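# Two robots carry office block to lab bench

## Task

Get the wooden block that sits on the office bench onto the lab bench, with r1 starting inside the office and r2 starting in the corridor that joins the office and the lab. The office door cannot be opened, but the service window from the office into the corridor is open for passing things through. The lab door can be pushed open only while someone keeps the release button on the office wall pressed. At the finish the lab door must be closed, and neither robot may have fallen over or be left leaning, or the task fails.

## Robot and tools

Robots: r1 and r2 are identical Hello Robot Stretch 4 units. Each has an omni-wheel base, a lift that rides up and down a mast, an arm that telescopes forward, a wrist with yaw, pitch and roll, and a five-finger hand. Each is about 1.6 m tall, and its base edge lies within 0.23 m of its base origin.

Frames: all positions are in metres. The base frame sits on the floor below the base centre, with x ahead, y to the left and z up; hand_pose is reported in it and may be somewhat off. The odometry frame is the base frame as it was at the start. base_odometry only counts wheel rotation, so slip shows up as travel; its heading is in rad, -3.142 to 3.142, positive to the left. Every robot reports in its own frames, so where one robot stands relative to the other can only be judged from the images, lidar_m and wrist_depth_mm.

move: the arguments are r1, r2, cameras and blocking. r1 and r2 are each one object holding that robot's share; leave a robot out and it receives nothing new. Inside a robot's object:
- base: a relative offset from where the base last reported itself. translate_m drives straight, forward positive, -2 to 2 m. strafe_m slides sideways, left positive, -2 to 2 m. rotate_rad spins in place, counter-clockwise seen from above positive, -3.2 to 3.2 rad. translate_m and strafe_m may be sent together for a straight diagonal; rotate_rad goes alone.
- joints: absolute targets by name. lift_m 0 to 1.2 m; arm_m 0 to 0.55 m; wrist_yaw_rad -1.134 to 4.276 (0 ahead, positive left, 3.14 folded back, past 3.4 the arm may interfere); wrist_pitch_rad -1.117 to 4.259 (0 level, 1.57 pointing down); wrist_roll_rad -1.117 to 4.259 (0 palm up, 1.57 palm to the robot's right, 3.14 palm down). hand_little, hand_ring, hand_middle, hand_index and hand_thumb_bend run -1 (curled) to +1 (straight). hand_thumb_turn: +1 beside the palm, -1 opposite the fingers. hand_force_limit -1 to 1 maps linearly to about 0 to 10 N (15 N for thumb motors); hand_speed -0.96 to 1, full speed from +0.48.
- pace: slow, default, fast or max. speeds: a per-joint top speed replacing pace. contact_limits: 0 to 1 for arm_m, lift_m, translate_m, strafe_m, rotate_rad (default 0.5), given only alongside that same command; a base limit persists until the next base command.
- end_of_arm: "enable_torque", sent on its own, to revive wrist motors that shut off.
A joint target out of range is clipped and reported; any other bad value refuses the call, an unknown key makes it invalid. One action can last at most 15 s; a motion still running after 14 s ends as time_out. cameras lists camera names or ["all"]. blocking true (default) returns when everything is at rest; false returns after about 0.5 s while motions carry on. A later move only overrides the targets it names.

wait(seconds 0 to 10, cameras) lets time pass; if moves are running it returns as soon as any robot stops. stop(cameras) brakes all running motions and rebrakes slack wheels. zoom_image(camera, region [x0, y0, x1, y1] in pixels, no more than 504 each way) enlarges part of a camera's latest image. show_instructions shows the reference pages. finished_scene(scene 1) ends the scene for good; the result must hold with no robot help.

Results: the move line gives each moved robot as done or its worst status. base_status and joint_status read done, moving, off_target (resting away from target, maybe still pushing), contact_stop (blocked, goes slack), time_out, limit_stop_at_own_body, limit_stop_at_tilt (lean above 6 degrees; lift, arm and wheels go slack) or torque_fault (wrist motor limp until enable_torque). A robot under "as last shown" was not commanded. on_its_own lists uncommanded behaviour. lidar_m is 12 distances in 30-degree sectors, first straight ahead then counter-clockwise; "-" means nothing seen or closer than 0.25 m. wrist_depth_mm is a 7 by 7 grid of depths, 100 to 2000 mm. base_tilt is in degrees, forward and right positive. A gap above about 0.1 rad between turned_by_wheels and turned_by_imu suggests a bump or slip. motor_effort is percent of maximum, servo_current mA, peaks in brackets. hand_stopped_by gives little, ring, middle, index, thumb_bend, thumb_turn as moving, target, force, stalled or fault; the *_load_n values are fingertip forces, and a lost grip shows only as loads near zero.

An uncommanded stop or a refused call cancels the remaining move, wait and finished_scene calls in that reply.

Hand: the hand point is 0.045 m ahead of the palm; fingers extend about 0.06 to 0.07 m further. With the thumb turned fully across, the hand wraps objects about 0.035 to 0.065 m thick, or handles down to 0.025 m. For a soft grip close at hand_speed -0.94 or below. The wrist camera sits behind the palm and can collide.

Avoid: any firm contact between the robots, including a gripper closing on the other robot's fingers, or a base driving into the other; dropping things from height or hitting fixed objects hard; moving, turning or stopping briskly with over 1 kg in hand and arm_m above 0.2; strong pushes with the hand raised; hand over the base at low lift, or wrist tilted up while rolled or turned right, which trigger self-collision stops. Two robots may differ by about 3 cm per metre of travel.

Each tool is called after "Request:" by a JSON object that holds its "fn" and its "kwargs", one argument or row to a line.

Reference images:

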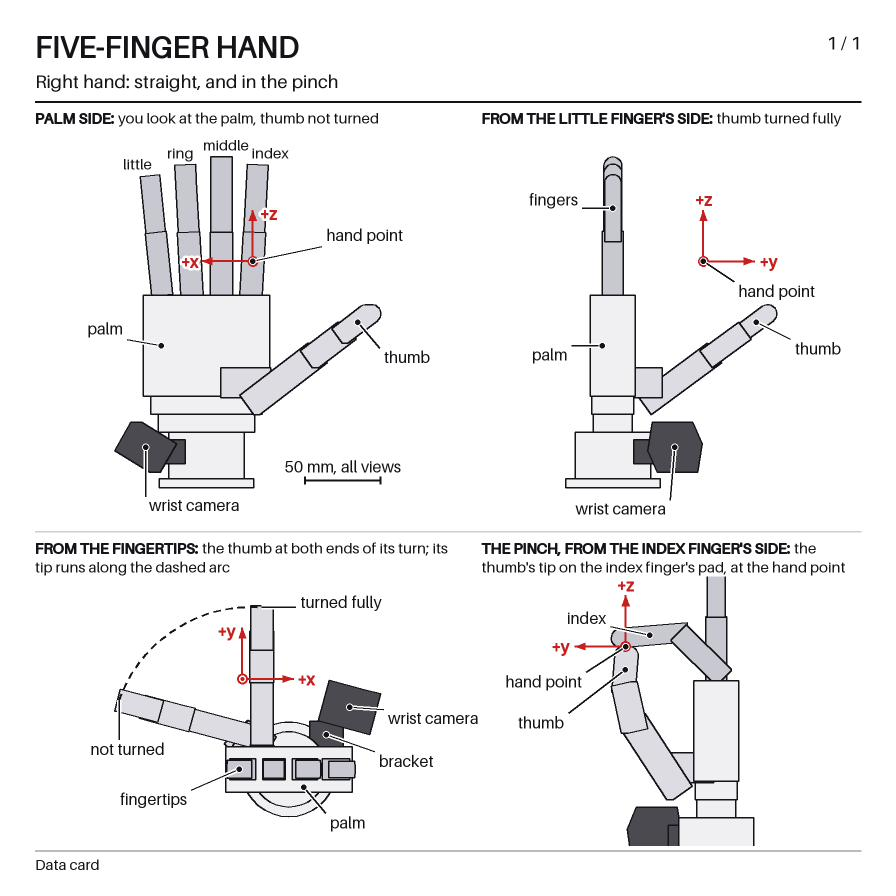

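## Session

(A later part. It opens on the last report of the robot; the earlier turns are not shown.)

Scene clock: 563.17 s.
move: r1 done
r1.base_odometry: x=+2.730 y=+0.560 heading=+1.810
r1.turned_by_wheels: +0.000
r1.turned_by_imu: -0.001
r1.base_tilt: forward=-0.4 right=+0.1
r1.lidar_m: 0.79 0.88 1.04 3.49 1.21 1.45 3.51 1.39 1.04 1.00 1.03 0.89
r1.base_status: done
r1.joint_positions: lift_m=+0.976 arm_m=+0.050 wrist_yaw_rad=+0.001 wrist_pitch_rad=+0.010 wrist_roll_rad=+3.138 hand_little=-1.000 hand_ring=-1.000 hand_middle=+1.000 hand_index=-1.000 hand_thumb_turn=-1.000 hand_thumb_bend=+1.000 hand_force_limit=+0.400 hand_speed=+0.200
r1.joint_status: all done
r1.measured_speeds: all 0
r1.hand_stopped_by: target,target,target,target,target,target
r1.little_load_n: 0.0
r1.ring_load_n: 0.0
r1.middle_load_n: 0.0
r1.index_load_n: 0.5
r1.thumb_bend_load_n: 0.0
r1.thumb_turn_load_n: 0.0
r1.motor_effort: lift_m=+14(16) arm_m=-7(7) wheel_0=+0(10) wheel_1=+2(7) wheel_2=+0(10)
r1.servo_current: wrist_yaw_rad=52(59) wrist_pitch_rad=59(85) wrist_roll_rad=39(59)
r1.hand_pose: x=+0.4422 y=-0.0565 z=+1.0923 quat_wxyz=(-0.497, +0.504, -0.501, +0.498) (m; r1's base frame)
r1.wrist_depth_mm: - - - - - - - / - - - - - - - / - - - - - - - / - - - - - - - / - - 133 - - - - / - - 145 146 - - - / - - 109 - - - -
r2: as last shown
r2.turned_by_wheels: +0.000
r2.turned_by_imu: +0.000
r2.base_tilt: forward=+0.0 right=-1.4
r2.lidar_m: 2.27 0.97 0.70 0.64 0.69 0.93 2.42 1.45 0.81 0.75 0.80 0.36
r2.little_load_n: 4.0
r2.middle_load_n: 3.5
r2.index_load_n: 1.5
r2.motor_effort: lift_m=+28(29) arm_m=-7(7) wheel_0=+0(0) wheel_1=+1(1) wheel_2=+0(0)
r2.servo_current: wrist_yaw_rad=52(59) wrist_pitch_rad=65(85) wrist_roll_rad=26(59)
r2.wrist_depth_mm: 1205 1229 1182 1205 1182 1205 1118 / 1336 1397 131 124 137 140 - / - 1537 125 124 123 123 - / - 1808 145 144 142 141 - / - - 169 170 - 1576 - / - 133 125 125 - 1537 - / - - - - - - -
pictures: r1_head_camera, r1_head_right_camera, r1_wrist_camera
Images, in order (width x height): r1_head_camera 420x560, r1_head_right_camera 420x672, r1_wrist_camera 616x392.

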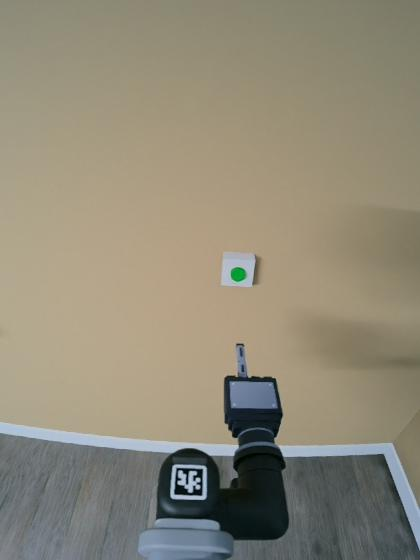

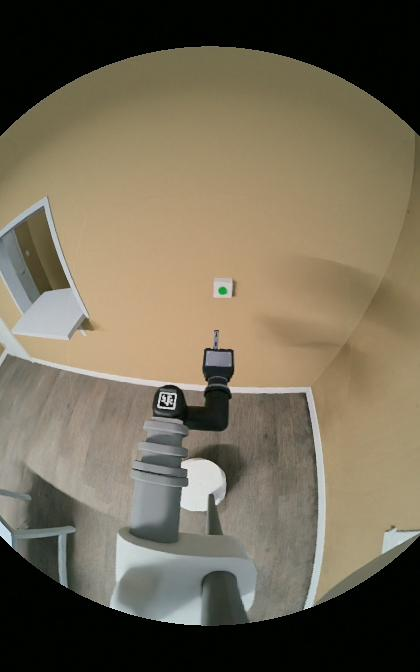

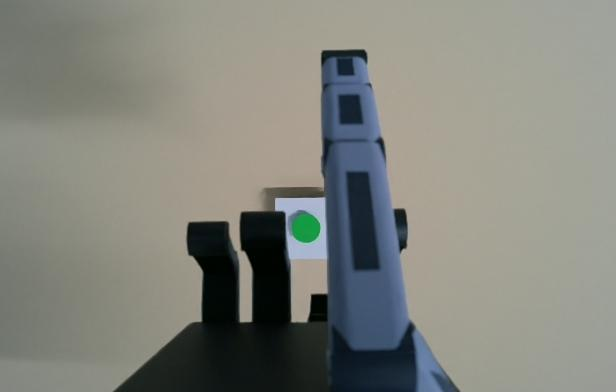

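Request:
{"fn": "move", "kwargs": {
  "r1": {"joints": {"arm_m": 0.2, "lift_m": 0.955}},
  "cameras": ["r1_head_camera", "r1_wrist_camera", "r1_head_right_camera"]
}}

Request:
{"fn": "zoom_image", "kwargs": {
  "camera": "r1_head_camera",
  "region": [190, 220, 300, 360]
}}

Request:
{"fn": "zoom_image", "kwargs": {
  "camera": "r1_head_right_camera",
  "region": [180, 260, 280, 360]
}}

Scene clock: 587.00 s.
move: r1 done
r1.base_odometry: x=+2.730 y=+0.560 heading=+1.810
r1.turned_by_wheels: +0.000
r1.turned_by_imu: +0.000
r1.base_tilt: forward=-0.3 right=+0.1
r1.lidar_m: 0.78 0.87 1.06 3.47 1.22 1.46 3.51 1.41 1.02 1.00 1.06 0.85
r1.base_status: not commanded
r1.joint_positions: lift_m=+0.955 arm_m=+0.200 wrist_yaw_rad=+0.001 wrist_pitch_rad=+0.009 wrist_roll_rad=+3.138 hand_little=-1.000 hand_ring=-1.000 hand_middle=+1.000 hand_index=-1.000 hand_thumb_turn=-1.000 hand_thumb_bend=+1.000 hand_force_limit=+0.400 hand_speed=+0.200
r1.joint_status: all done
r1.measured_speeds: all 0
r1.hand_stopped_by: target,target,target,target,target,target
r1.little_load_n: 0.0
r1.ring_load_n: 0.0
r1.middle_load_n: 0.0
r1.index_load_n: 0.0
r1.thumb_bend_load_n: 0.0
r1.thumb_turn_load_n: 0.0
r1.motor_effort: lift_m=+14(16) arm_m=+7(12) wheel_0=+0(0) wheel_1=+2(2) wheel_2=+0(0)
r1.servo_current: wrist_yaw_rad=26(65) wrist_pitch_rad=52(78) wrist_roll_rad=46(59)
r1.hand_pose: x=+0.5915 y=-0.0565 z=+1.0713 quat_wxyz=(-0.497, +0.504, -0.501, +0.498) (m; r1's base frame)
r1.wrist_depth_mm: - - - - - - - / - - - - - - - / - - - - - - - / - - - - - - - / - - 133 - - - - / - - 145 146 - - - / - - 109 - - - -
r2: as last shown
r2.base_tilt: forward=+0.0 right=-1.3
r2.lidar_m: 2.28 0.98 0.67 0.65 0.68 0.93 2.42 1.44 0.81 0.75 0.80 0.37
r2.motor_effort: lift_m=+28(28) arm_m=-7(7) wheel_0=+0(0) wheel_1=+1(1) wheel_2=+0(0)
r2.servo_current: wrist_yaw_rad=39(59) wrist_pitch_rad=52(91) wrist_roll_rad=33(65)
r2.wrist_depth_mm: 1205 1205 1205 1205 1205 1182 1118 / 1308 1366 132 124 138 140 - / - 1537 125 124 123 123 - / - 1756 145 144 142 142 - / - - 168 170 - 1576 - / - 134 125 125 - 1499 - / - - - - - - -
pictures: r1_head_camera, r1_head_right_camera, r1_wrist_camera
Images, in order (width x height): r1_head_camera 420x560, r1_head_right_camera 420x672, r1_wrist_camera 616x392.

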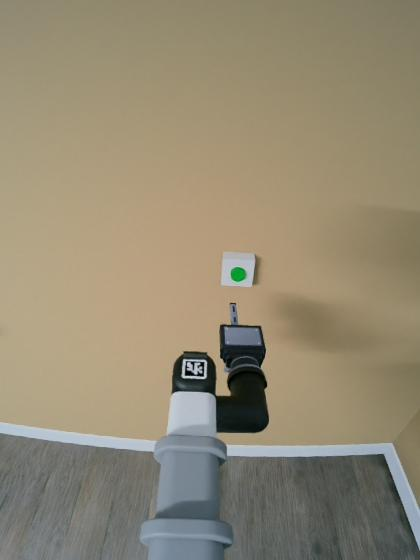

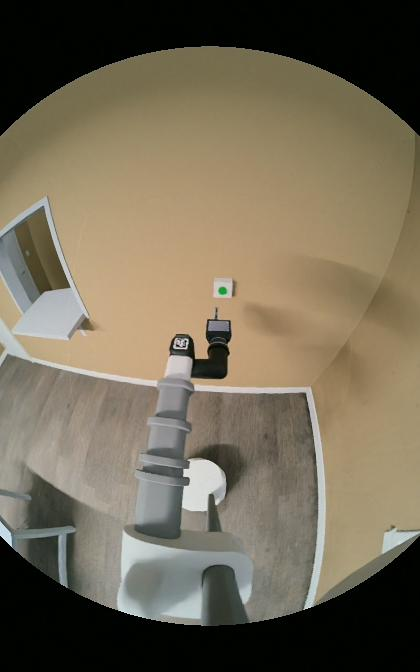

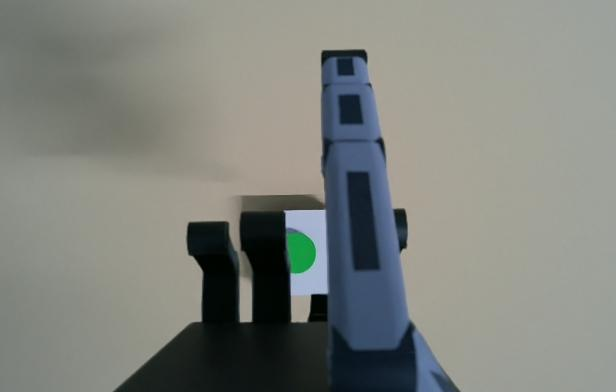

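Scaled by 3.600 from the camera's 420x560 image, which has a finer 1200x1600 frame.

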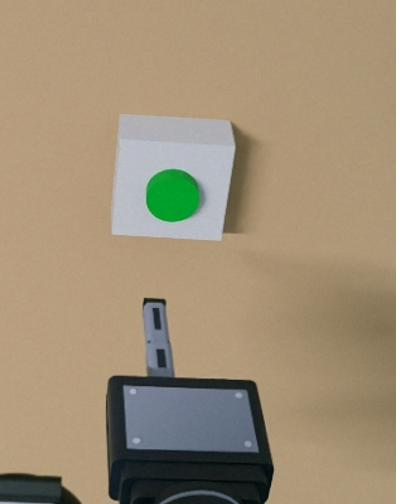

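Scaled by 5.040 from the camera's 420x672 image, which has a finer 600x960 frame.

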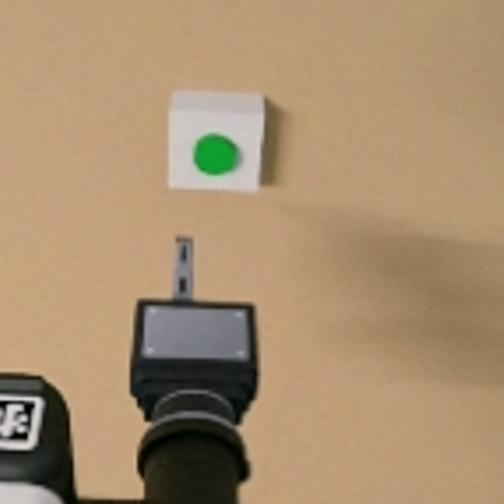

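Request:
{"fn": "move", "kwargs": {
  "r1": {"base": {"strafe_m": -0.03}, "joints": {"arm_m": 0.27, "lift_m": 0.938}},
  "cameras": ["r1_head_camera", "r1_wrist_camera", "r1_head_right_camera"]
}}

Request:
{"fn": "zoom_image", "kwargs": {
  "camera": "r1_head_camera",
  "region": [190, 220, 300, 360]
}}

Request:
{"fn": "zoom_image", "kwargs": {
  "camera": "r1_head_right_camera",
  "region": [180, 260, 280, 360]
}}

Scene clock: 608.13 s.
move: r1 done
r1.base_odometry: x=+2.759 y=+0.567 heading=+1.810
r1.turned_by_wheels: +0.000
r1.turned_by_imu: +0.000
r1.base_tilt: forward=-0.3 right=+0.0
r1.lidar_m: 0.79 0.88 1.08 3.50 1.29 1.46 3.51 1.35 1.00 0.96 0.99 0.86
r1.base_status: done
r1.joint_positions: lift_m=+0.938 arm_m=+0.270 wrist_yaw_rad=+0.001 wrist_pitch_rad=+0.009 wrist_roll_rad=+3.138 hand_little=-1.000 hand_ring=-1.000 hand_middle=+1.000 hand_index=-1.000 hand_thumb_turn=-1.000 hand_thumb_bend=+1.000 hand_force_limit=+0.400 hand_speed=+0.200
r1.joint_status: all done
r1.measured_speeds: all 0
r1.hand_stopped_by: target,target,target,target,target,target
r1.little_load_n: 0.0
r1.ring_load_n: 0.0
r1.middle_load_n: 0.0
r1.index_load_n: 0.0
r1.thumb_bend_load_n: 0.0
r1.thumb_turn_load_n: 0.0
r1.motor_effort: lift_m=+14(17) arm_m=+7(11) wheel_0=-2(10) wheel_1=+2(10) wheel_2=+0(2)
r1.servo_current: wrist_yaw_rad=39(59) wrist_pitch_rad=72(72) wrist_roll_rad=39(65)
r1.hand_pose: x=+0.6615 y=-0.0565 z=+1.0543 quat_wxyz=(-0.497, +0.504, -0.501, +0.498) (m; r1's base frame)
r1.wrist_depth_mm: - - - - - - - / - - - - - - - / - - - - - - - / - - - - - - - / - - 133 - - - - / - - 145 146 - - - / - - 109 - - - -
r2: as last shown
r2.base_tilt: forward=+0.0 right=-1.4
r2.lidar_m: 2.27 0.97 0.69 0.66 0.68 0.93 2.43 1.45 0.81 0.75 0.77 0.36
r2.servo_current: wrist_yaw_rad=52(59) wrist_pitch_rad=39(91) wrist_roll_rad=26(59)
r2.wrist_depth_mm: 1205 1255 1182 1182 1205 1205 1138 / 1308 1366 131 123 138 140 - / - 1537 124 124 123 123 - / - 1756 144 144 142 142 - / - - 168 170 - 1576 - / - 133 125 125 - 1537 - / - - - - - - -
pictures: r1_head_camera, r1_head_right_camera, r1_wrist_camera
Images, in order (width x height): r1_head_camera 420x560, r1_head_right_camera 420x672, r1_wrist_camera 616x392.

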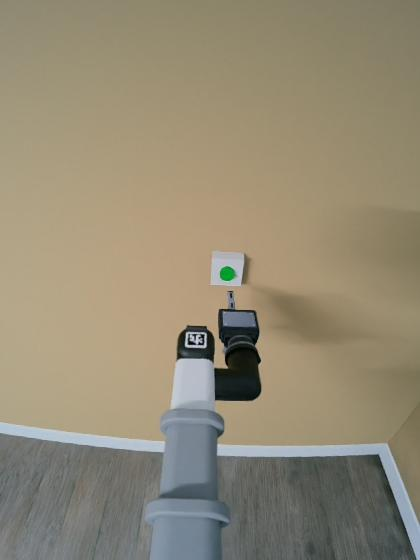

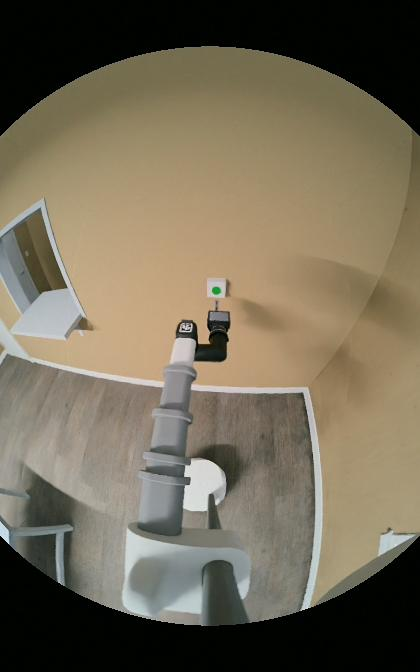

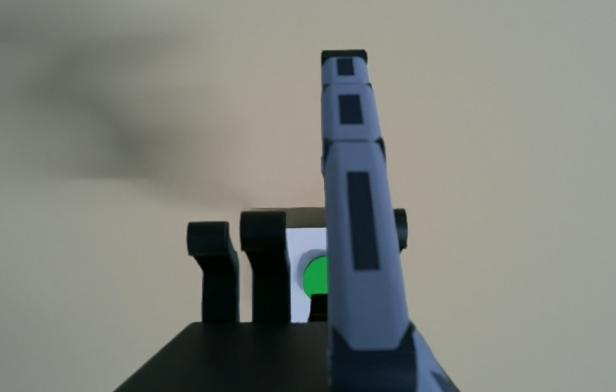

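Scaled by 3.600 from the camera's 420x560 image, which has a finer 1200x1600 frame.

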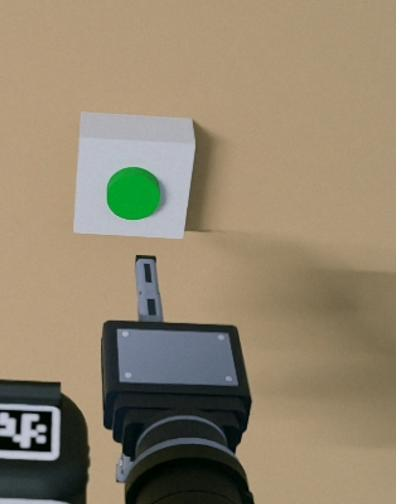

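Scaled by 5.040 from the camera's 420x672 image, which has a finer 600x960 frame.

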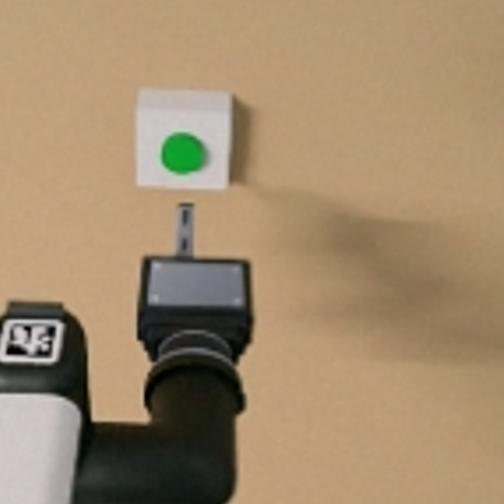

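Request:
{"fn": "move", "kwargs": {
  "r1": {"joints": {"arm_m": 0.312, "lift_m": 0.933}, "contact_limits": {"arm_m": 0.1}, "pace": "slow"},
  "cameras": ["r1_head_camera", "r1_wrist_camera"]
}}

Request:
{"fn": "zoom_image", "kwargs": {
  "camera": "r1_head_camera",
  "region": [200, 240, 270, 330]
}}

Scene clock: 615.33 s.
move: r1 done
r1.base_odometry: x=+2.759 y=+0.567 heading=+1.810
r1.turned_by_wheels: +0.000
r1.turned_by_imu: +0.000
r1.base_tilt: forward=-0.4 right=+0.0
r1.lidar_m: 0.81 0.86 1.03 3.52 1.26 1.49 3.51 1.34 0.99 0.97 1.02 0.88
r1.base_status: not commanded
r1.joint_positions: lift_m=+0.933 arm_m=+0.312 wrist_yaw_rad=+0.001 wrist_pitch_rad=+0.009 wrist_roll_rad=+3.138 hand_little=-1.000 hand_ring=-1.000 hand_middle=+1.000 hand_index=-1.000 hand_thumb_turn=-1.000 hand_thumb_bend=+1.000 hand_force_limit=+0.400 hand_speed=+0.200
r1.joint_status: all done
r1.measured_speeds: all 0
r1.hand_stopped_by: target,target,target,target,target,target
r1.little_load_n: 0.0
r1.ring_load_n: 0.0
r1.middle_load_n: 0.0
r1.index_load_n: 0.0
r1.thumb_bend_load_n: 0.0
r1.thumb_turn_load_n: 0.0
r1.motor_effort: lift_m=+14(17) arm_m=+7(12) wheel_0=-2(2) wheel_1=+2(3) wheel_2=+0(0)
r1.servo_current: wrist_yaw_rad=52(59) wrist_pitch_rad=72(78) wrist_roll_rad=39(78)
r1.contact_limits: arm_m 0.1
r1.hand_pose: x=+0.7035 y=-0.0565 z=+1.0493 quat_wxyz=(-0.497, +0.504, -0.501, +0.498) (m; r1's base frame)
r1.wrist_depth_mm: - - - - - - - / - - - - - - - / - - - - - - - / - - - - - - - / - - 133 - - - - / - - 145 146 - - - / - - 109 - - - -
r2: as last shown
r2.lidar_m: 2.27 0.98 0.69 0.66 0.68 0.95 2.40 1.46 0.78 0.74 0.80 0.37
r2.thumb_turn_load_n: 6.0
r2.servo_current: wrist_yaw_rad=52(59) wrist_pitch_rad=65(78) wrist_roll_rad=33(65)
r2.wrist_depth_mm: 1229 1229 1205 1182 1205 1205 1098 / 1308 1366 131 124 138 140 - / - 1537 124 124 123 123 - / - 1808 145 144 142 142 - / - - 169 170 - 1537 - / - 133 124 125 - 1537 - / - - - - - - -
pictures: r1_head_camera, r1_wrist_camera
Images, in order (width x height): r1_head_camera 420x560, r1_wrist_camera 616x392.

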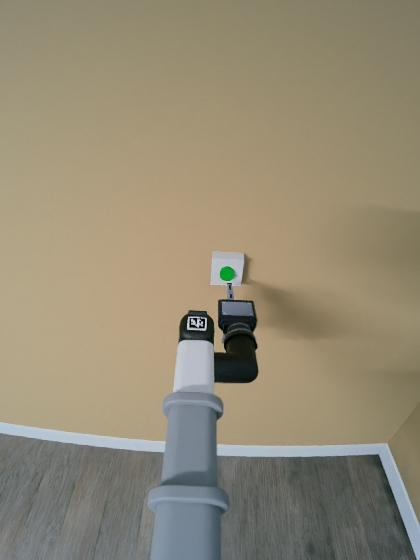

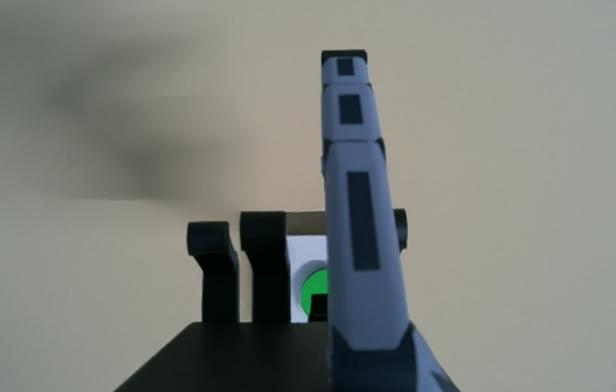

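Scaled by 5.600 from the camera's 420x560 image, which has a finer 1200x1600 frame.

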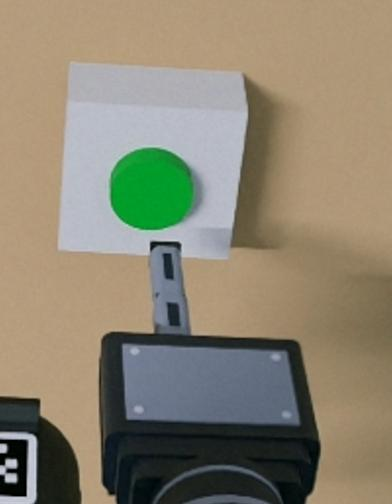

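Request:
{"fn": "move", "kwargs": {
  "r1": {"joints": {"arm_m": 0.326}, "contact_limits": {"arm_m": 0.2}, "pace": "slow"},
  "cameras": ["r1_head_camera", "r1_wrist_camera"]
}}

Request:
{"fn": "zoom_image", "kwargs": {
  "camera": "r1_head_camera",
  "region": [200, 240, 270, 330]
}}

Scene clock: 619.10 s.
move: r1 done
r1.base_odometry: x=+2.759 y=+0.567 heading=+1.810
r1.turned_by_wheels: +0.000
r1.turned_by_imu: +0.000
r1.base_tilt: forward=-0.4 right=+0.2
r1.lidar_m: 0.84 0.89 1.05 3.48 1.28 1.49 3.50 1.32 1.02 0.96 1.02 0.88
r1.base_status: not commanded
r1.joint_positions: lift_m=+0.933 arm_m=+0.326 wrist_yaw_rad=+0.001 wrist_pitch_rad=+0.009 wrist_roll_rad=+3.138 hand_little=-1.000 hand_ring=-1.000 hand_middle=+1.000 hand_index=-1.000 hand_thumb_turn=-1.000 hand_thumb_bend=+1.000 hand_force_limit=+0.400 hand_speed=+0.200
r1.joint_status: all done
r1.measured_speeds: all 0
r1.hand_stopped_by: target,target,target,target,target,target
r1.little_load_n: 0.0
r1.ring_load_n: 0.0
r1.middle_load_n: 0.0
r1.index_load_n: 0.0
r1.thumb_bend_load_n: 0.0
r1.thumb_turn_load_n: 0.0
r1.motor_effort: lift_m=+14(14) arm_m=+7(13) wheel_0=-2(2) wheel_1=+2(2) wheel_2=+0(0)
r1.servo_current: wrist_yaw_rad=46(72) wrist_pitch_rad=52(72) wrist_roll_rad=33(59)
r1.contact_limits: arm_m 0.2
r1.hand_pose: x=+0.7175 y=-0.0565 z=+1.0493 quat_wxyz=(-0.497, +0.504, -0.501, +0.498) (m; r1's base frame)
r1.wrist_depth_mm: - - - - - - - / - - - - - - - / - - - - - - - / - - - - - - - / - - 133 - - - - / - - 145 146 - - - / - - 109 - - - -
r2: as last shown
r2.lidar_m: 2.28 0.95 0.70 0.65 0.68 0.94 2.45 1.45 0.80 0.72 0.78 0.35
r2.little_load_n: 3.5
r2.thumb_turn_load_n: 6.5
r2.servo_current: wrist_yaw_rad=46(65) wrist_pitch_rad=65(72) wrist_roll_rad=33(59)
r2.wrist_depth_mm: 1205 1205 1182 1182 1205 1205 1138 / 1308 1366 132 123 138 140 - / - 1537 124 124 123 123 - / - 1808 144 144 142 142 - / - - 168 170 - 1576 - / - 133 125 125 - 1499 - / - - - - - - -
pictures: r1_head_camera, r1_wrist_camera
Images, in order (width x height): r1_head_camera 420x560, r1_wrist_camera 616x392.

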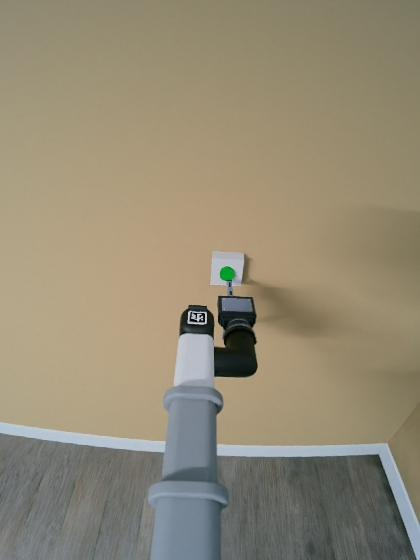

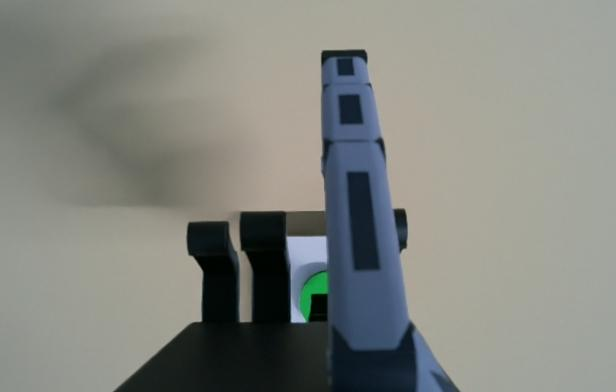

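Scaled by 5.600 from the camera's 420x560 image, which has a finer 1200x1600 frame.

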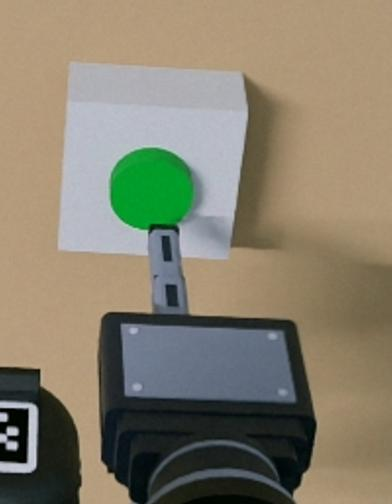

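Request:
{"fn": "move", "kwargs": {
  "r1": {"joints": {"arm_m": 0.34}, "contact_limits": {"arm_m": 0.3}, "pace": "slow"},
  "cameras": ["r1_head_camera", "r1_wrist_camera"]
}}

Request:
{"fn": "zoom_image", "kwargs": {
  "camera": "r1_head_camera",
  "region": [200, 240, 270, 330]
}}

Scene clock: 623.30 s.
move: r1 done
r1.base_odometry: x=+2.759 y=+0.567 heading=+1.810
r1.turned_by_wheels: +0.000
r1.turned_by_imu: +0.000
r1.base_tilt: forward=-0.3 right=+0.1
r1.lidar_m: 0.82 0.86 1.05 3.50 1.29 1.48 3.52 1.37 1.02 0.95 1.01 0.89
r1.base_status: not commanded
r1.joint_positions: lift_m=+0.933 arm_m=+0.340 wrist_yaw_rad=+0.001 wrist_pitch_rad=+0.009 wrist_roll_rad=+3.138 hand_little=-1.000 hand_ring=-1.000 hand_middle=+1.000 hand_index=-1.000 hand_thumb_turn=-1.000 hand_thumb_bend=+1.000 hand_force_limit=+0.400 hand_speed=+0.200
r1.joint_status: all done
r1.measured_speeds: all 0
r1.hand_stopped_by: target,target,target,target,target,target
r1.little_load_n: 0.0
r1.ring_load_n: 0.0
r1.middle_load_n: 0.0
r1.index_load_n: 0.0
r1.thumb_bend_load_n: 0.5
r1.thumb_turn_load_n: 0.0
r1.motor_effort: lift_m=+14(14) arm_m=+7(11) wheel_0=-2(2) wheel_1=+2(2) wheel_2=+0(0)
r1.servo_current: wrist_yaw_rad=33(65) wrist_pitch_rad=59(78) wrist_roll_rad=46(59)
r1.contact_limits: arm_m 0.3
r1.hand_pose: x=+0.7315 y=-0.0565 z=+1.0493 quat_wxyz=(-0.497, +0.504, -0.501, +0.498) (m; r1's base frame)
r1.wrist_depth_mm: - - - - - - - / - - - - - - - / - - - - - - - / - - - - - - - / - - 133 - - - - / - - 145 146 - - - / - - 109 - - - -
r2: as last shown
r2.lidar_m: 2.27 0.96 0.69 0.65 0.69 0.91 2.41 1.47 0.80 0.75 0.79 0.36
r2.motor_effort: lift_m=+28(29) arm_m=-7(7) wheel_0=+0(0) wheel_1=+1(1) wheel_2=+0(0)
r2.servo_current: wrist_yaw_rad=46(59) wrist_pitch_rad=72(104) wrist_roll_rad=52(52)
r2.wrist_depth_mm: 1205 1229 1160 1205 1182 1182 1118 / 1336 1308 131 123 138 140 - / - 1537 124 124 123 123 - / - 1808 144 144 142 142 - / - - 168 171 - 1576 - / - 133 125 125 - 1537 - / - - - - - - -
pictures: r1_head_camera, r1_wrist_camera
Images, in order (width x height): r1_head_camera 420x560, r1_wrist_camera 616x392.

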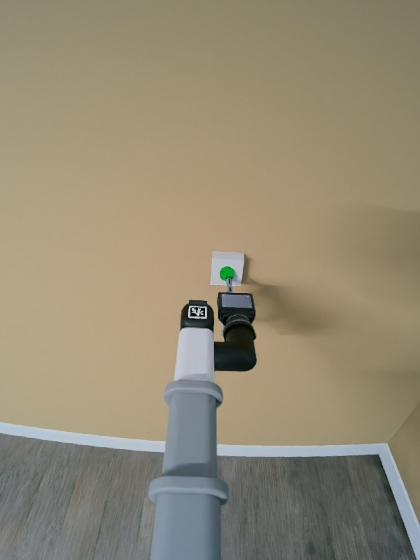

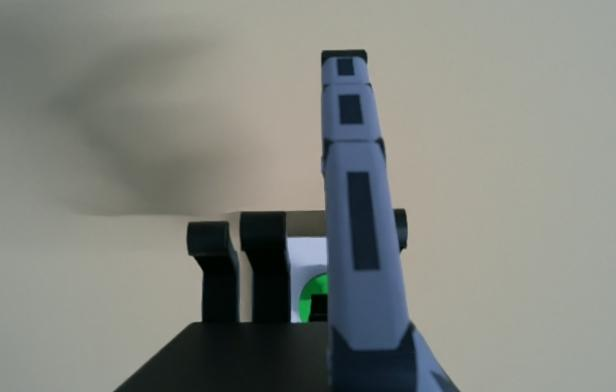

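Scaled by 5.600 from the camera's 420x560 image, which has a finer 1200x1600 frame.

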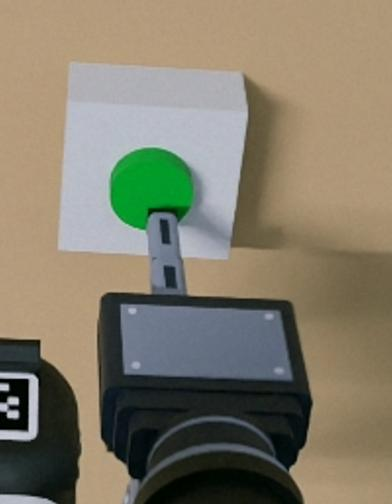

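Request:
{"fn": "move", "kwargs": {
  "r1": {"joints": {"arm_m": 0.352}, "contact_limits": {"arm_m": 0.4}, "pace": "slow"},
  "cameras": ["r1_head_camera", "r1_wrist_camera"]
}}

Request:
{"fn": "zoom_image", "kwargs": {
  "camera": "r1_head_camera",
  "region": [200, 240, 270, 330]
}}

Scene clock: 627.17 s.
move: r1 done
r1.base_odometry: x=+2.759 y=+0.567 heading=+1.810
r1.turned_by_wheels: +0.000
r1.turned_by_imu: +0.000
r1.base_tilt: forward=-0.3 right=+0.0
r1.lidar_m: 0.83 0.87 1.05 3.49 1.25 1.48 3.49 1.36 1.03 0.96 1.04 0.87
r1.base_status: not commanded
r1.joint_positions: lift_m=+0.933 arm_m=+0.352 wrist_yaw_rad=+0.001 wrist_pitch_rad=+0.009 wrist_roll_rad=+3.138 hand_little=-1.000 hand_ring=-1.000 hand_middle=+1.000 hand_index=-1.000 hand_thumb_turn=-1.000 hand_thumb_bend=+1.000 hand_force_limit=+0.400 hand_speed=+0.200
r1.joint_status: all done
r1.measured_speeds: all 0
r1.hand_stopped_by: target,target,target,target,target,target
r1.little_load_n: 0.0
r1.ring_load_n: 0.0
r1.middle_load_n: 0.0
r1.index_load_n: 0.0
r1.thumb_bend_load_n: 0.0
r1.thumb_turn_load_n: 0.0
r1.motor_effort: lift_m=+14(14) arm_m=+8(12) wheel_0=-2(2) wheel_1=+2(3) wheel_2=+0(0)
r1.servo_current: wrist_yaw_rad=26(65) wrist_pitch_rad=65(72) wrist_roll_rad=33(59)
r1.contact_limits: arm_m 0.4
r1.hand_pose: x=+0.7434 y=-0.0565 z=+1.0493 quat_wxyz=(-0.497, +0.504, -0.501, +0.498) (m; r1's base frame)
r1.wrist_depth_mm: - - - - - - - / - - - - - - - / - - - - - - - / - - - - - - - / - - 133 - - - - / - - 145 146 - - - / - - 109 - - - -
r2: as last shown
r2.lidar_m: 2.28 0.96 0.68 0.65 0.68 0.88 2.40 1.46 0.80 0.73 0.81 0.34
r2.little_load_n: 4.0
r2.motor_effort: lift_m=+28(28) arm_m=-7(7) wheel_0=+0(0) wheel_1=+1(1) wheel_2=+0(0)
r2.servo_current: wrist_yaw_rad=52(52) wrist_pitch_rad=59(72) wrist_roll_rad=33(52)
r2.wrist_depth_mm: 1229 1205 1160 1182 1182 1205 1118 / 1308 1397 131 123 137 140 - / - 1537 124 124 123 123 - / - 1808 145 144 142 142 - / - - 168 170 - 1618 - / - 133 125 125 - 1499 - / - - - - - - -
pictures: r1_head_camera, r1_wrist_camera
Images, in order (width x height): r1_head_camera 420x560, r1_wrist_camera 616x392.

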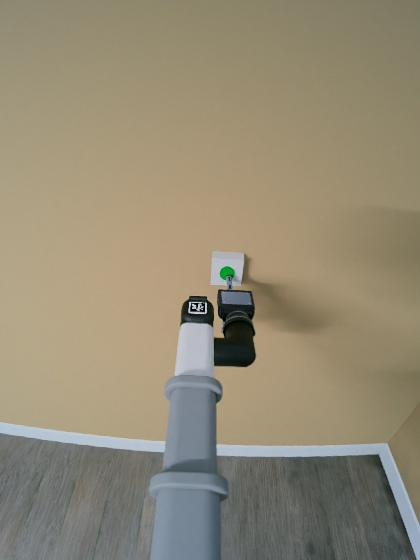

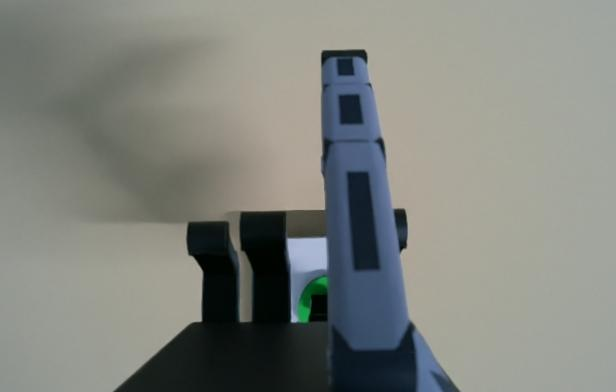

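Scaled by 5.600 from the camera's 420x560 image, which has a finer 1200x1600 frame.

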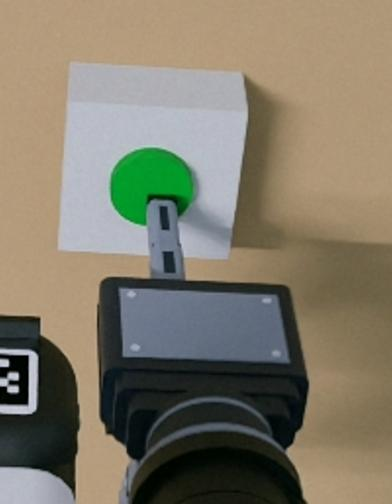

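Request:
{"fn": "move", "kwargs": {
  "r1": {"joints": {"arm_m": 0.36}, "contact_limits": {"arm_m": 0.5}, "pace": "slow"},
  "cameras": ["r1_head_camera", "r1_wrist_camera"]
}}

Request:
{"fn": "zoom_image", "kwargs": {
  "camera": "r1_head_camera",
  "region": [200, 240, 270, 330]
}}

Scene clock: 631.43 s.
move: r1 done
r1.base_odometry: x=+2.759 y=+0.567 heading=+1.809
r1.turned_by_wheels: -0.001
r1.turned_by_imu: +0.012
r1.base_tilt: forward=-0.5 right=+0.1
r1.lidar_m: 0.84 0.88 1.07 3.72 1.24 1.48 3.49 1.34 1.02 0.97 1.02 0.87
r1.base_status: not commanded
r1.joint_positions: lift_m=+0.933 arm_m=+0.359 wrist_yaw_rad=-0.013 wrist_pitch_rad=+0.009 wrist_roll_rad=+3.138 hand_little=-1.000 hand_ring=-1.000 hand_middle=+1.000 hand_index=-1.000 hand_thumb_turn=-1.000 hand_thumb_bend=+1.000 hand_force_limit=+0.400 hand_speed=+0.200
r1.joint_status: all done
r1.measured_speeds: all 0
r1.hand_stopped_by: target,target,target,target,target,target
r1.little_load_n: 0.0
r1.ring_load_n: 0.0
r1.middle_load_n: -1.0
r1.index_load_n: 0.0
r1.thumb_bend_load_n: 0.0
r1.thumb_turn_load_n: 0.0
r1.motor_effort: lift_m=+14(14) arm_m=+14(18) wheel_0=+3(5) wheel_1=+2(6) wheel_2=-16(16)
r1.servo_current: wrist_yaw_rad=59(98) wrist_pitch_rad=59(72) wrist_roll_rad=39(59)
r1.contact_limits: arm_m 0.5
r1.hand_pose: x=+0.7500 y=-0.0598 z=+1.0494 quat_wxyz=(-0.493, +0.500, -0.505, +0.502) (m; r1's base frame)
r1.wrist_depth_mm: - - - - - - - / - - - - - - - / - - - - - - - / - - - - - - - / - - 133 - - - - / - - 145 146 - - - / - - 109 - - - -
r2.base_odometry: x=-1.371 y=+0.850 heading=-0.590
r2.turned_by_wheels: +0.000
r2.turned_by_imu: +0.000
r2.base_tilt: forward=+0.0 right=-1.4
r2.lidar_m: 2.28 0.96 0.68 0.64 0.68 0.95 2.39 1.42 0.80 0.74 0.79 0.33
r2.base_status: not commanded
r2.joint_positions: lift_m=+1.149 arm_m=+0.100 wrist_yaw_rad=+0.001 wrist_pitch_rad=+0.789 wrist_roll_rad=+3.137 hand_little=+0.429 hand_ring=+0.439 hand_middle=+0.444 hand_index=+0.462 hand_thumb_turn=-1.000 hand_thumb_bend=+0.804 hand_force_limit=-0.200 hand_speed=-0.950
r2.joint_status: not commanded
r2.measured_speeds: all 0
r2.hand_stopped_by: force,force,force,force,target,target
r2.little_load_n: 4.0
r2.ring_load_n: 3.5
r2.middle_load_n: 3.5
r2.index_load_n: 1.5
r2.thumb_bend_load_n: 16.0
r2.thumb_turn_load_n: 6.5
r2.motor_effort: lift_m=+28(28) arm_m=-7(7) wheel_0=+0(0) wheel_1=+1(1) wheel_2=+0(0)
r2.servo_current: wrist_yaw_rad=52(52) wrist_pitch_rad=78(91) wrist_roll_rad=46(52)
r2.hand_pose: x=+0.3843 y=-0.0567 z=+1.1280 quat_wxyz=(-0.269, +0.656, -0.652, +0.270) (m; r2's base frame)
r2.wrist_depth_mm: 1229 1229 1160 1205 1205 1205 1118 / 1308 1336 131 124 138 140 - / - 1499 125 124 123 123 - / - 1756 145 144 142 142 - / - - 168 171 - 1576 - / - 133 125 125 - 1537 - / - - - - - - -
pictures: r1_head_camera, r1_wrist_camera
Images, in order (width x height): r1_head_camera 420x560, r1_wrist_camera 616x392.

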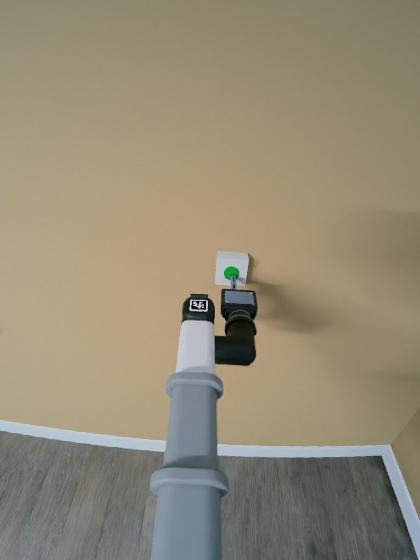

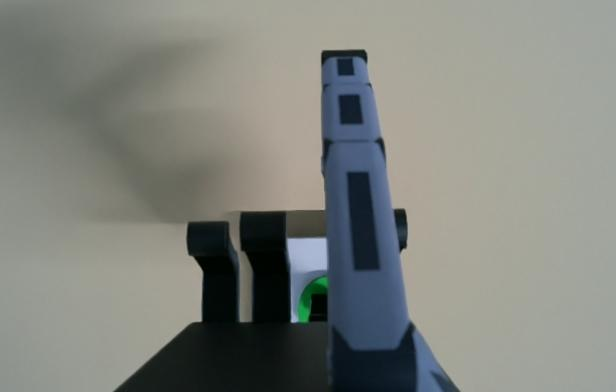

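Scaled by 5.600 from the camera's 420x560 image, which has a finer 1200x1600 frame.

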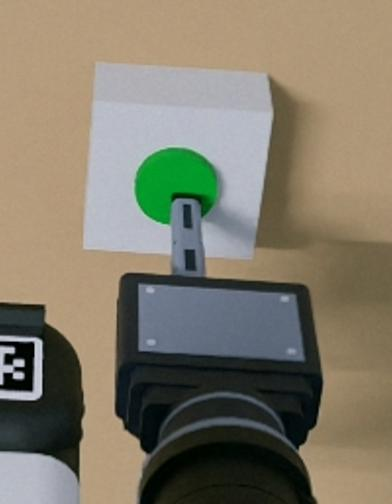

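Request:
{"fn": "zoom_image", "kwargs": {
  "camera": "r1_head_camera",
  "region": [212, 245, 254, 297]
}}

Scaled by 9.692 from the camera's 420x560 image, which has a finer 1200x1600 frame.

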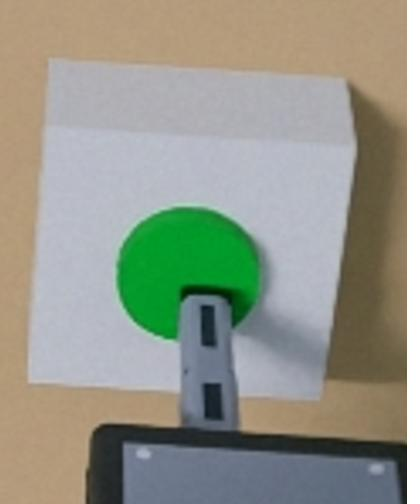

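Request:
{"fn": "move", "kwargs": {
  "r1": {"joints": {"arm_m": 0.368}, "contact_limits": {"arm_m": 0.6}, "pace": "slow"},
  "cameras": ["r1_head_camera"]
}}

Request:
{"fn": "zoom_image", "kwargs": {
  "camera": "r1_head_camera",
  "region": [212, 245, 254, 297]
}}

Scene clock: 640.77 s.
move: r1 done
r1.base_odometry: x=+2.759 y=+0.567 heading=+1.809
r1.turned_by_wheels: +0.000
r1.turned_by_imu: +0.004
r1.base_tilt: forward=-0.8 right=+0.3
r1.lidar_m: 0.85 0.92 1.07 3.74 1.27 1.56 3.52 1.34 0.99 0.96 1.01 0.89
r1.base_status: not commanded
r1.joint_positions: lift_m=+0.933 arm_m=+0.367 wrist_yaw_rad=-0.014 wrist_pitch_rad=+0.011 wrist_roll_rad=+3.138 hand_little=-1.000 hand_ring=-1.000 hand_middle=+0.999 hand_index=-1.000 hand_thumb_turn=-1.000 hand_thumb_bend=+1.000 hand_force_limit=+0.400 hand_speed=+0.200
r1.joint_status: all done
r1.measured_speeds: all 0
r1.hand_stopped_by: target,target,target,target,target,target
r1.little_load_n: 0.0
r1.ring_load_n: 0.0
r1.middle_load_n: -9.0
r1.index_load_n: 0.0
r1.thumb_bend_load_n: 0.0
r1.thumb_turn_load_n: 0.0
r1.motor_effort: lift_m=+15(15) arm_m=+17(21) wheel_0=+3(3) wheel_1=+3(3) wheel_2=-16(16)
r1.servo_current: wrist_yaw_rad=72(85) wrist_pitch_rad=78(85) wrist_roll_rad=33(65)
r1.contact_limits: arm_m 0.6
r1.hand_pose: x=+0.7576 y=-0.0599 z=+1.0490 quat_wxyz=(-0.493, +0.500, -0.505, +0.502) (m; r1's base frame)
r1.wrist_depth_mm: - - - - - - - / - - - - - - - / - - - - - - - / - - - - - - - / - - 133 - - - - / - - 145 146 - - - / - - 109 - - - -
r2: as last shown
r2.lidar_m: 2.28 0.98 0.70 0.65 0.68 0.93 2.43 1.43 0.80 0.76 0.80 0.35
r2.servo_current: wrist_yaw_rad=52(59) wrist_pitch_rad=46(72) wrist_roll_rad=46(59)
r2.wrist_depth_mm: 1205 1255 1182 1182 1229 1205 1118 / 1336 1366 132 123 137 140 - / - 1576 124 124 123 123 - / - 1756 144 144 142 142 - / - - 169 170 - 1576 - / - 133 125 125 - 1499 - / - - - - - - -
pictures: r1_head_camera
Images, in order (width x height): r1_head_camera 420x560.

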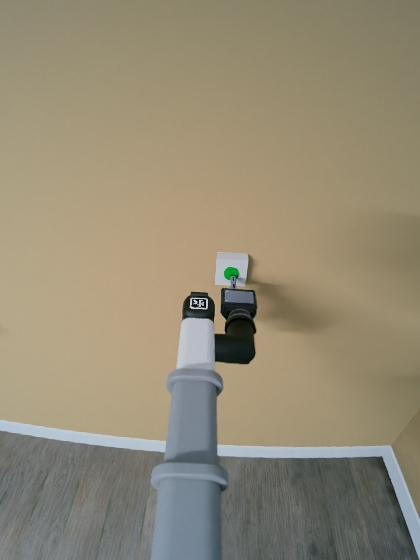

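Scaled by 9.692 from the camera's 420x560 image, which has a finer 1200x1600 frame.

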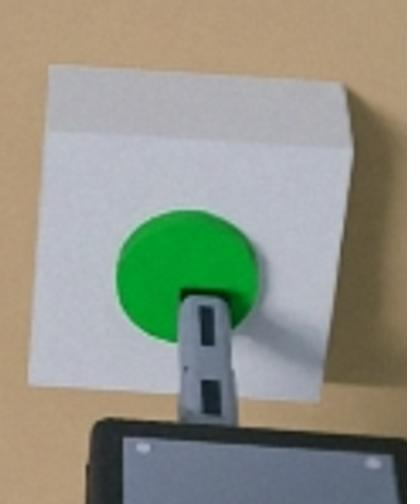

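Request:
{"fn": "move", "kwargs": {
  "r1": {"joints": {"arm_m": 0.364}, "pace": "slow"},
  "r2": {"base": {"translate_m": 1.2}}
}}

Request:
{"fn": "move", "kwargs": {
  "r2": {"base": {"rotate_rad": 1.56}, "joints": {"arm_m": 0.0}},
  "cameras": ["r2_head_camera", "r2_head_left_camera", "r2_head_right_camera", "r2_wrist_camera"]
}}

Scene clock: 653.97 s.
move: r1 done; r2 done
r1.base_odometry: x=+2.759 y=+0.567 heading=+1.809
r1.turned_by_wheels: +0.000
r1.turned_by_imu: +0.000
r1.base_tilt: forward=-0.7 right=+0.2
r1.lidar_m: 0.82 0.91 1.07 3.75 1.27 1.53 3.49 1.31 1.01 0.97 1.04 0.85
r1.base_status: not commanded
r1.joint_positions: lift_m=+0.933 arm_m=+0.364 wrist_yaw_rad=-0.016 wrist_pitch_rad=+0.011 wrist_roll_rad=+3.138 hand_little=-1.000 hand_ring=-1.000 hand_middle=+0.999 hand_index=-1.000 hand_thumb_turn=-1.000 hand_thumb_bend=+1.000 hand_force_limit=+0.400 hand_speed=+0.200
r1.joint_status: all done
r1.measured_speeds: all 0
r1.hand_stopped_by: target,target,target,target,target,target
r1.little_load_n: 0.0
r1.ring_load_n: 0.0
r1.middle_load_n: -5.0
r1.index_load_n: 0.0
r1.thumb_bend_load_n: 0.0
r1.thumb_turn_load_n: 0.0
r1.motor_effort: lift_m=+15(15) arm_m=+4(18) wheel_0=+3(3) wheel_1=+2(3) wheel_2=-17(17)
r1.servo_current: wrist_yaw_rad=78(111) wrist_pitch_rad=65(85) wrist_roll_rad=46(65)
r1.hand_pose: x=+0.7547 y=-0.0604 z=+1.0490 quat_wxyz=(-0.492, +0.499, -0.506, +0.502) (m; r1's base frame)
r1.wrist_depth_mm: - - - - - - - / - - - - - - - / - - - - - - - / - - - - - - - / - - 133 - - - - / - - 145 146 - - - / - - 109 - - - -
r2.base_odometry: x=-0.374 y=+0.183 heading=-0.590
r2.turned_by_wheels: +0.000
r2.turned_by_imu: +0.002
r2.base_tilt: forward=+0.0 right=-1.4
r2.lidar_m: 1.09 1.01 0.79 0.75 0.80 0.96 2.55 1.10 1.01 0.95 0.99 0.35
r2.base_status: done
r2.joint_positions: lift_m=+1.149 arm_m=+0.100 wrist_yaw_rad=+0.001 wrist_pitch_rad=+0.789 wrist_roll_rad=+3.137 hand_little=+0.429 hand_ring=+0.439 hand_middle=+0.444 hand_index=+0.462 hand_thumb_turn=-1.000 hand_thumb_bend=+0.804 hand_force_limit=-0.200 hand_speed=-0.950
r2.joint_status: not commanded
r2.measured_speeds: all 0
r2.hand_stopped_by: force,force,force,force,target,target
r2.little_load_n: 3.5
r2.ring_load_n: 3.5
r2.middle_load_n: 3.0
r2.index_load_n: 1.5
r2.thumb_bend_load_n: 16.0
r2.thumb_turn_load_n: 6.5
r2.motor_effort: lift_m=+28(28) arm_m=-7(7) wheel_0=+1(7) wheel_1=+0(5) wheel_2=+0(10)
r2.servo_current: wrist_yaw_rad=46(65) wrist_pitch_rad=59(104) wrist_roll_rad=39(59)
r2.hand_pose: x=+0.3843 y=-0.0567 z=+1.1280 quat_wxyz=(-0.269, +0.656, -0.652, +0.270) (m; r2's base frame)
r2.wrist_depth_mm: 1205 1205 1182 1160 1205 1205 1182 / 1281 1336 132 124 138 140 - / - 125 124 124 123 123 - / - - 145 144 142 142 - / - - 165 167 - - - / - - 125 125 - - - / - - - - - - -
pictures: none

Scene clock: 656.60 s.
move: r2 done
r1: as last shown
r1.base_tilt: forward=-0.7 right=+0.3
r1.lidar_m: 0.83 0.89 1.05 3.74 1.28 1.51 3.45 1.33 1.00 0.95 1.00 0.88
r1.index_load_n: 0.5
r1.motor_effort: lift_m=+15(15) arm_m=+4(4) wheel_0=+3(3) wheel_1=+2(3) wheel_2=-17(17)
r1.servo_current: wrist_yaw_rad=85(98) wrist_pitch_rad=72(78) wrist_roll_rad=46(65)
r2.base_odometry: x=-0.374 y=+0.183 heading=+0.970
r2.turned_by_wheels: +1.560
r2.turned_by_imu: +1.575
r2.base_tilt: forward=+0.0 right=-1.4
r2.lidar_m: 0.76 0.78 0.95 2.37 1.12 1.02 0.95 1.00 1.14 1.09 1.04 0.27
r2.base_status: done
r2.joint_positions: lift_m=+1.149 arm_m=+0.002 wrist_yaw_rad=+0.001 wrist_pitch_rad=+0.789 wrist_roll_rad=+3.137 hand_little=+0.429 hand_ring=+0.439 hand_middle=+0.444 hand_index=+0.462 hand_thumb_turn=-1.000 hand_thumb_bend=+0.804 hand_force_limit=-0.200 hand_speed=-0.950
r2.joint_status: all done
joint sent to its limit — r2.arm_m, lower limit.
r2.measured_speeds: all 0
r2.hand_stopped_by: force,force,force,force,target,target
r2.little_load_n: 3.5
r2.ring_load_n: 3.5
r2.middle_load_n: 3.5
r2.index_load_n: 1.5
r2.thumb_bend_load_n: 16.0
r2.thumb_turn_load_n: 6.5
r2.motor_effort: lift_m=+28(28) arm_m=-7(11) wheel_0=-1(5) wheel_1=+1(5) wheel_2=-1(7)
r2.servo_current: wrist_yaw_rad=52(52) wrist_pitch_rad=72(91) wrist_roll_rad=39(52)
r2.hand_pose: x=+0.2860 y=-0.0567 z=+1.1280 quat_wxyz=(-0.269, +0.656, -0.652, +0.270) (m; r2's base frame)
r2.wrist_depth_mm: 1229 1205 1205 1182 1182 1205 1182 / - - 131 123 138 140 - / - 125 124 124 123 123 831 / 732 820 144 144 142 142 768 / 676 741 168 167 - 732 723 / 615 661 125 125 - 668 661 / 559 - - - - 609 591
pictures: r2_head_camera, r2_head_left_camera, r2_head_right_camera, r2_wrist_camera
Images, in order (width x height): r2_head_camera 420x560, r2_head_left_camera 420x672, r2_head_right_camera 420x672, r2_wrist_camera 616x392.

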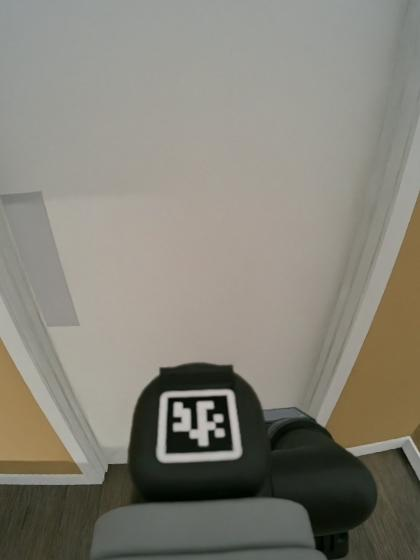

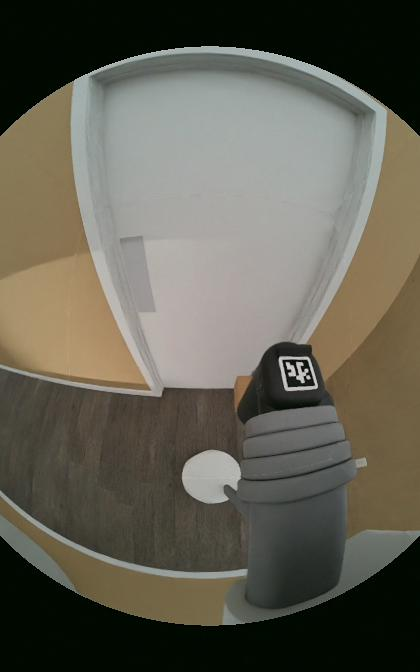

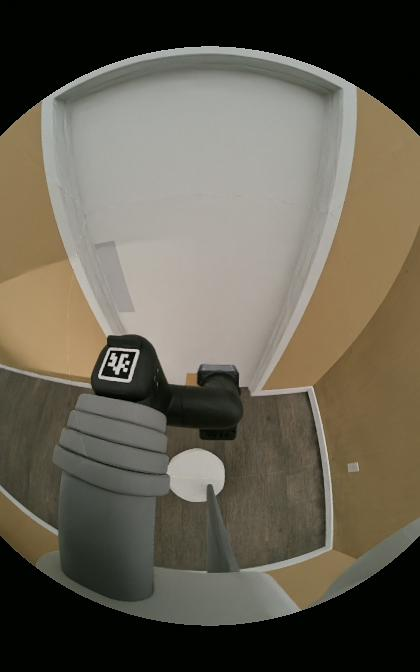

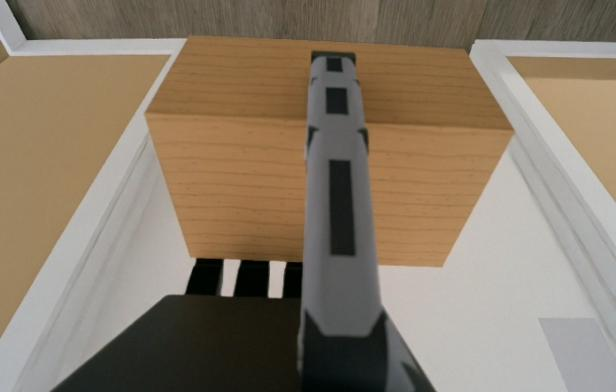

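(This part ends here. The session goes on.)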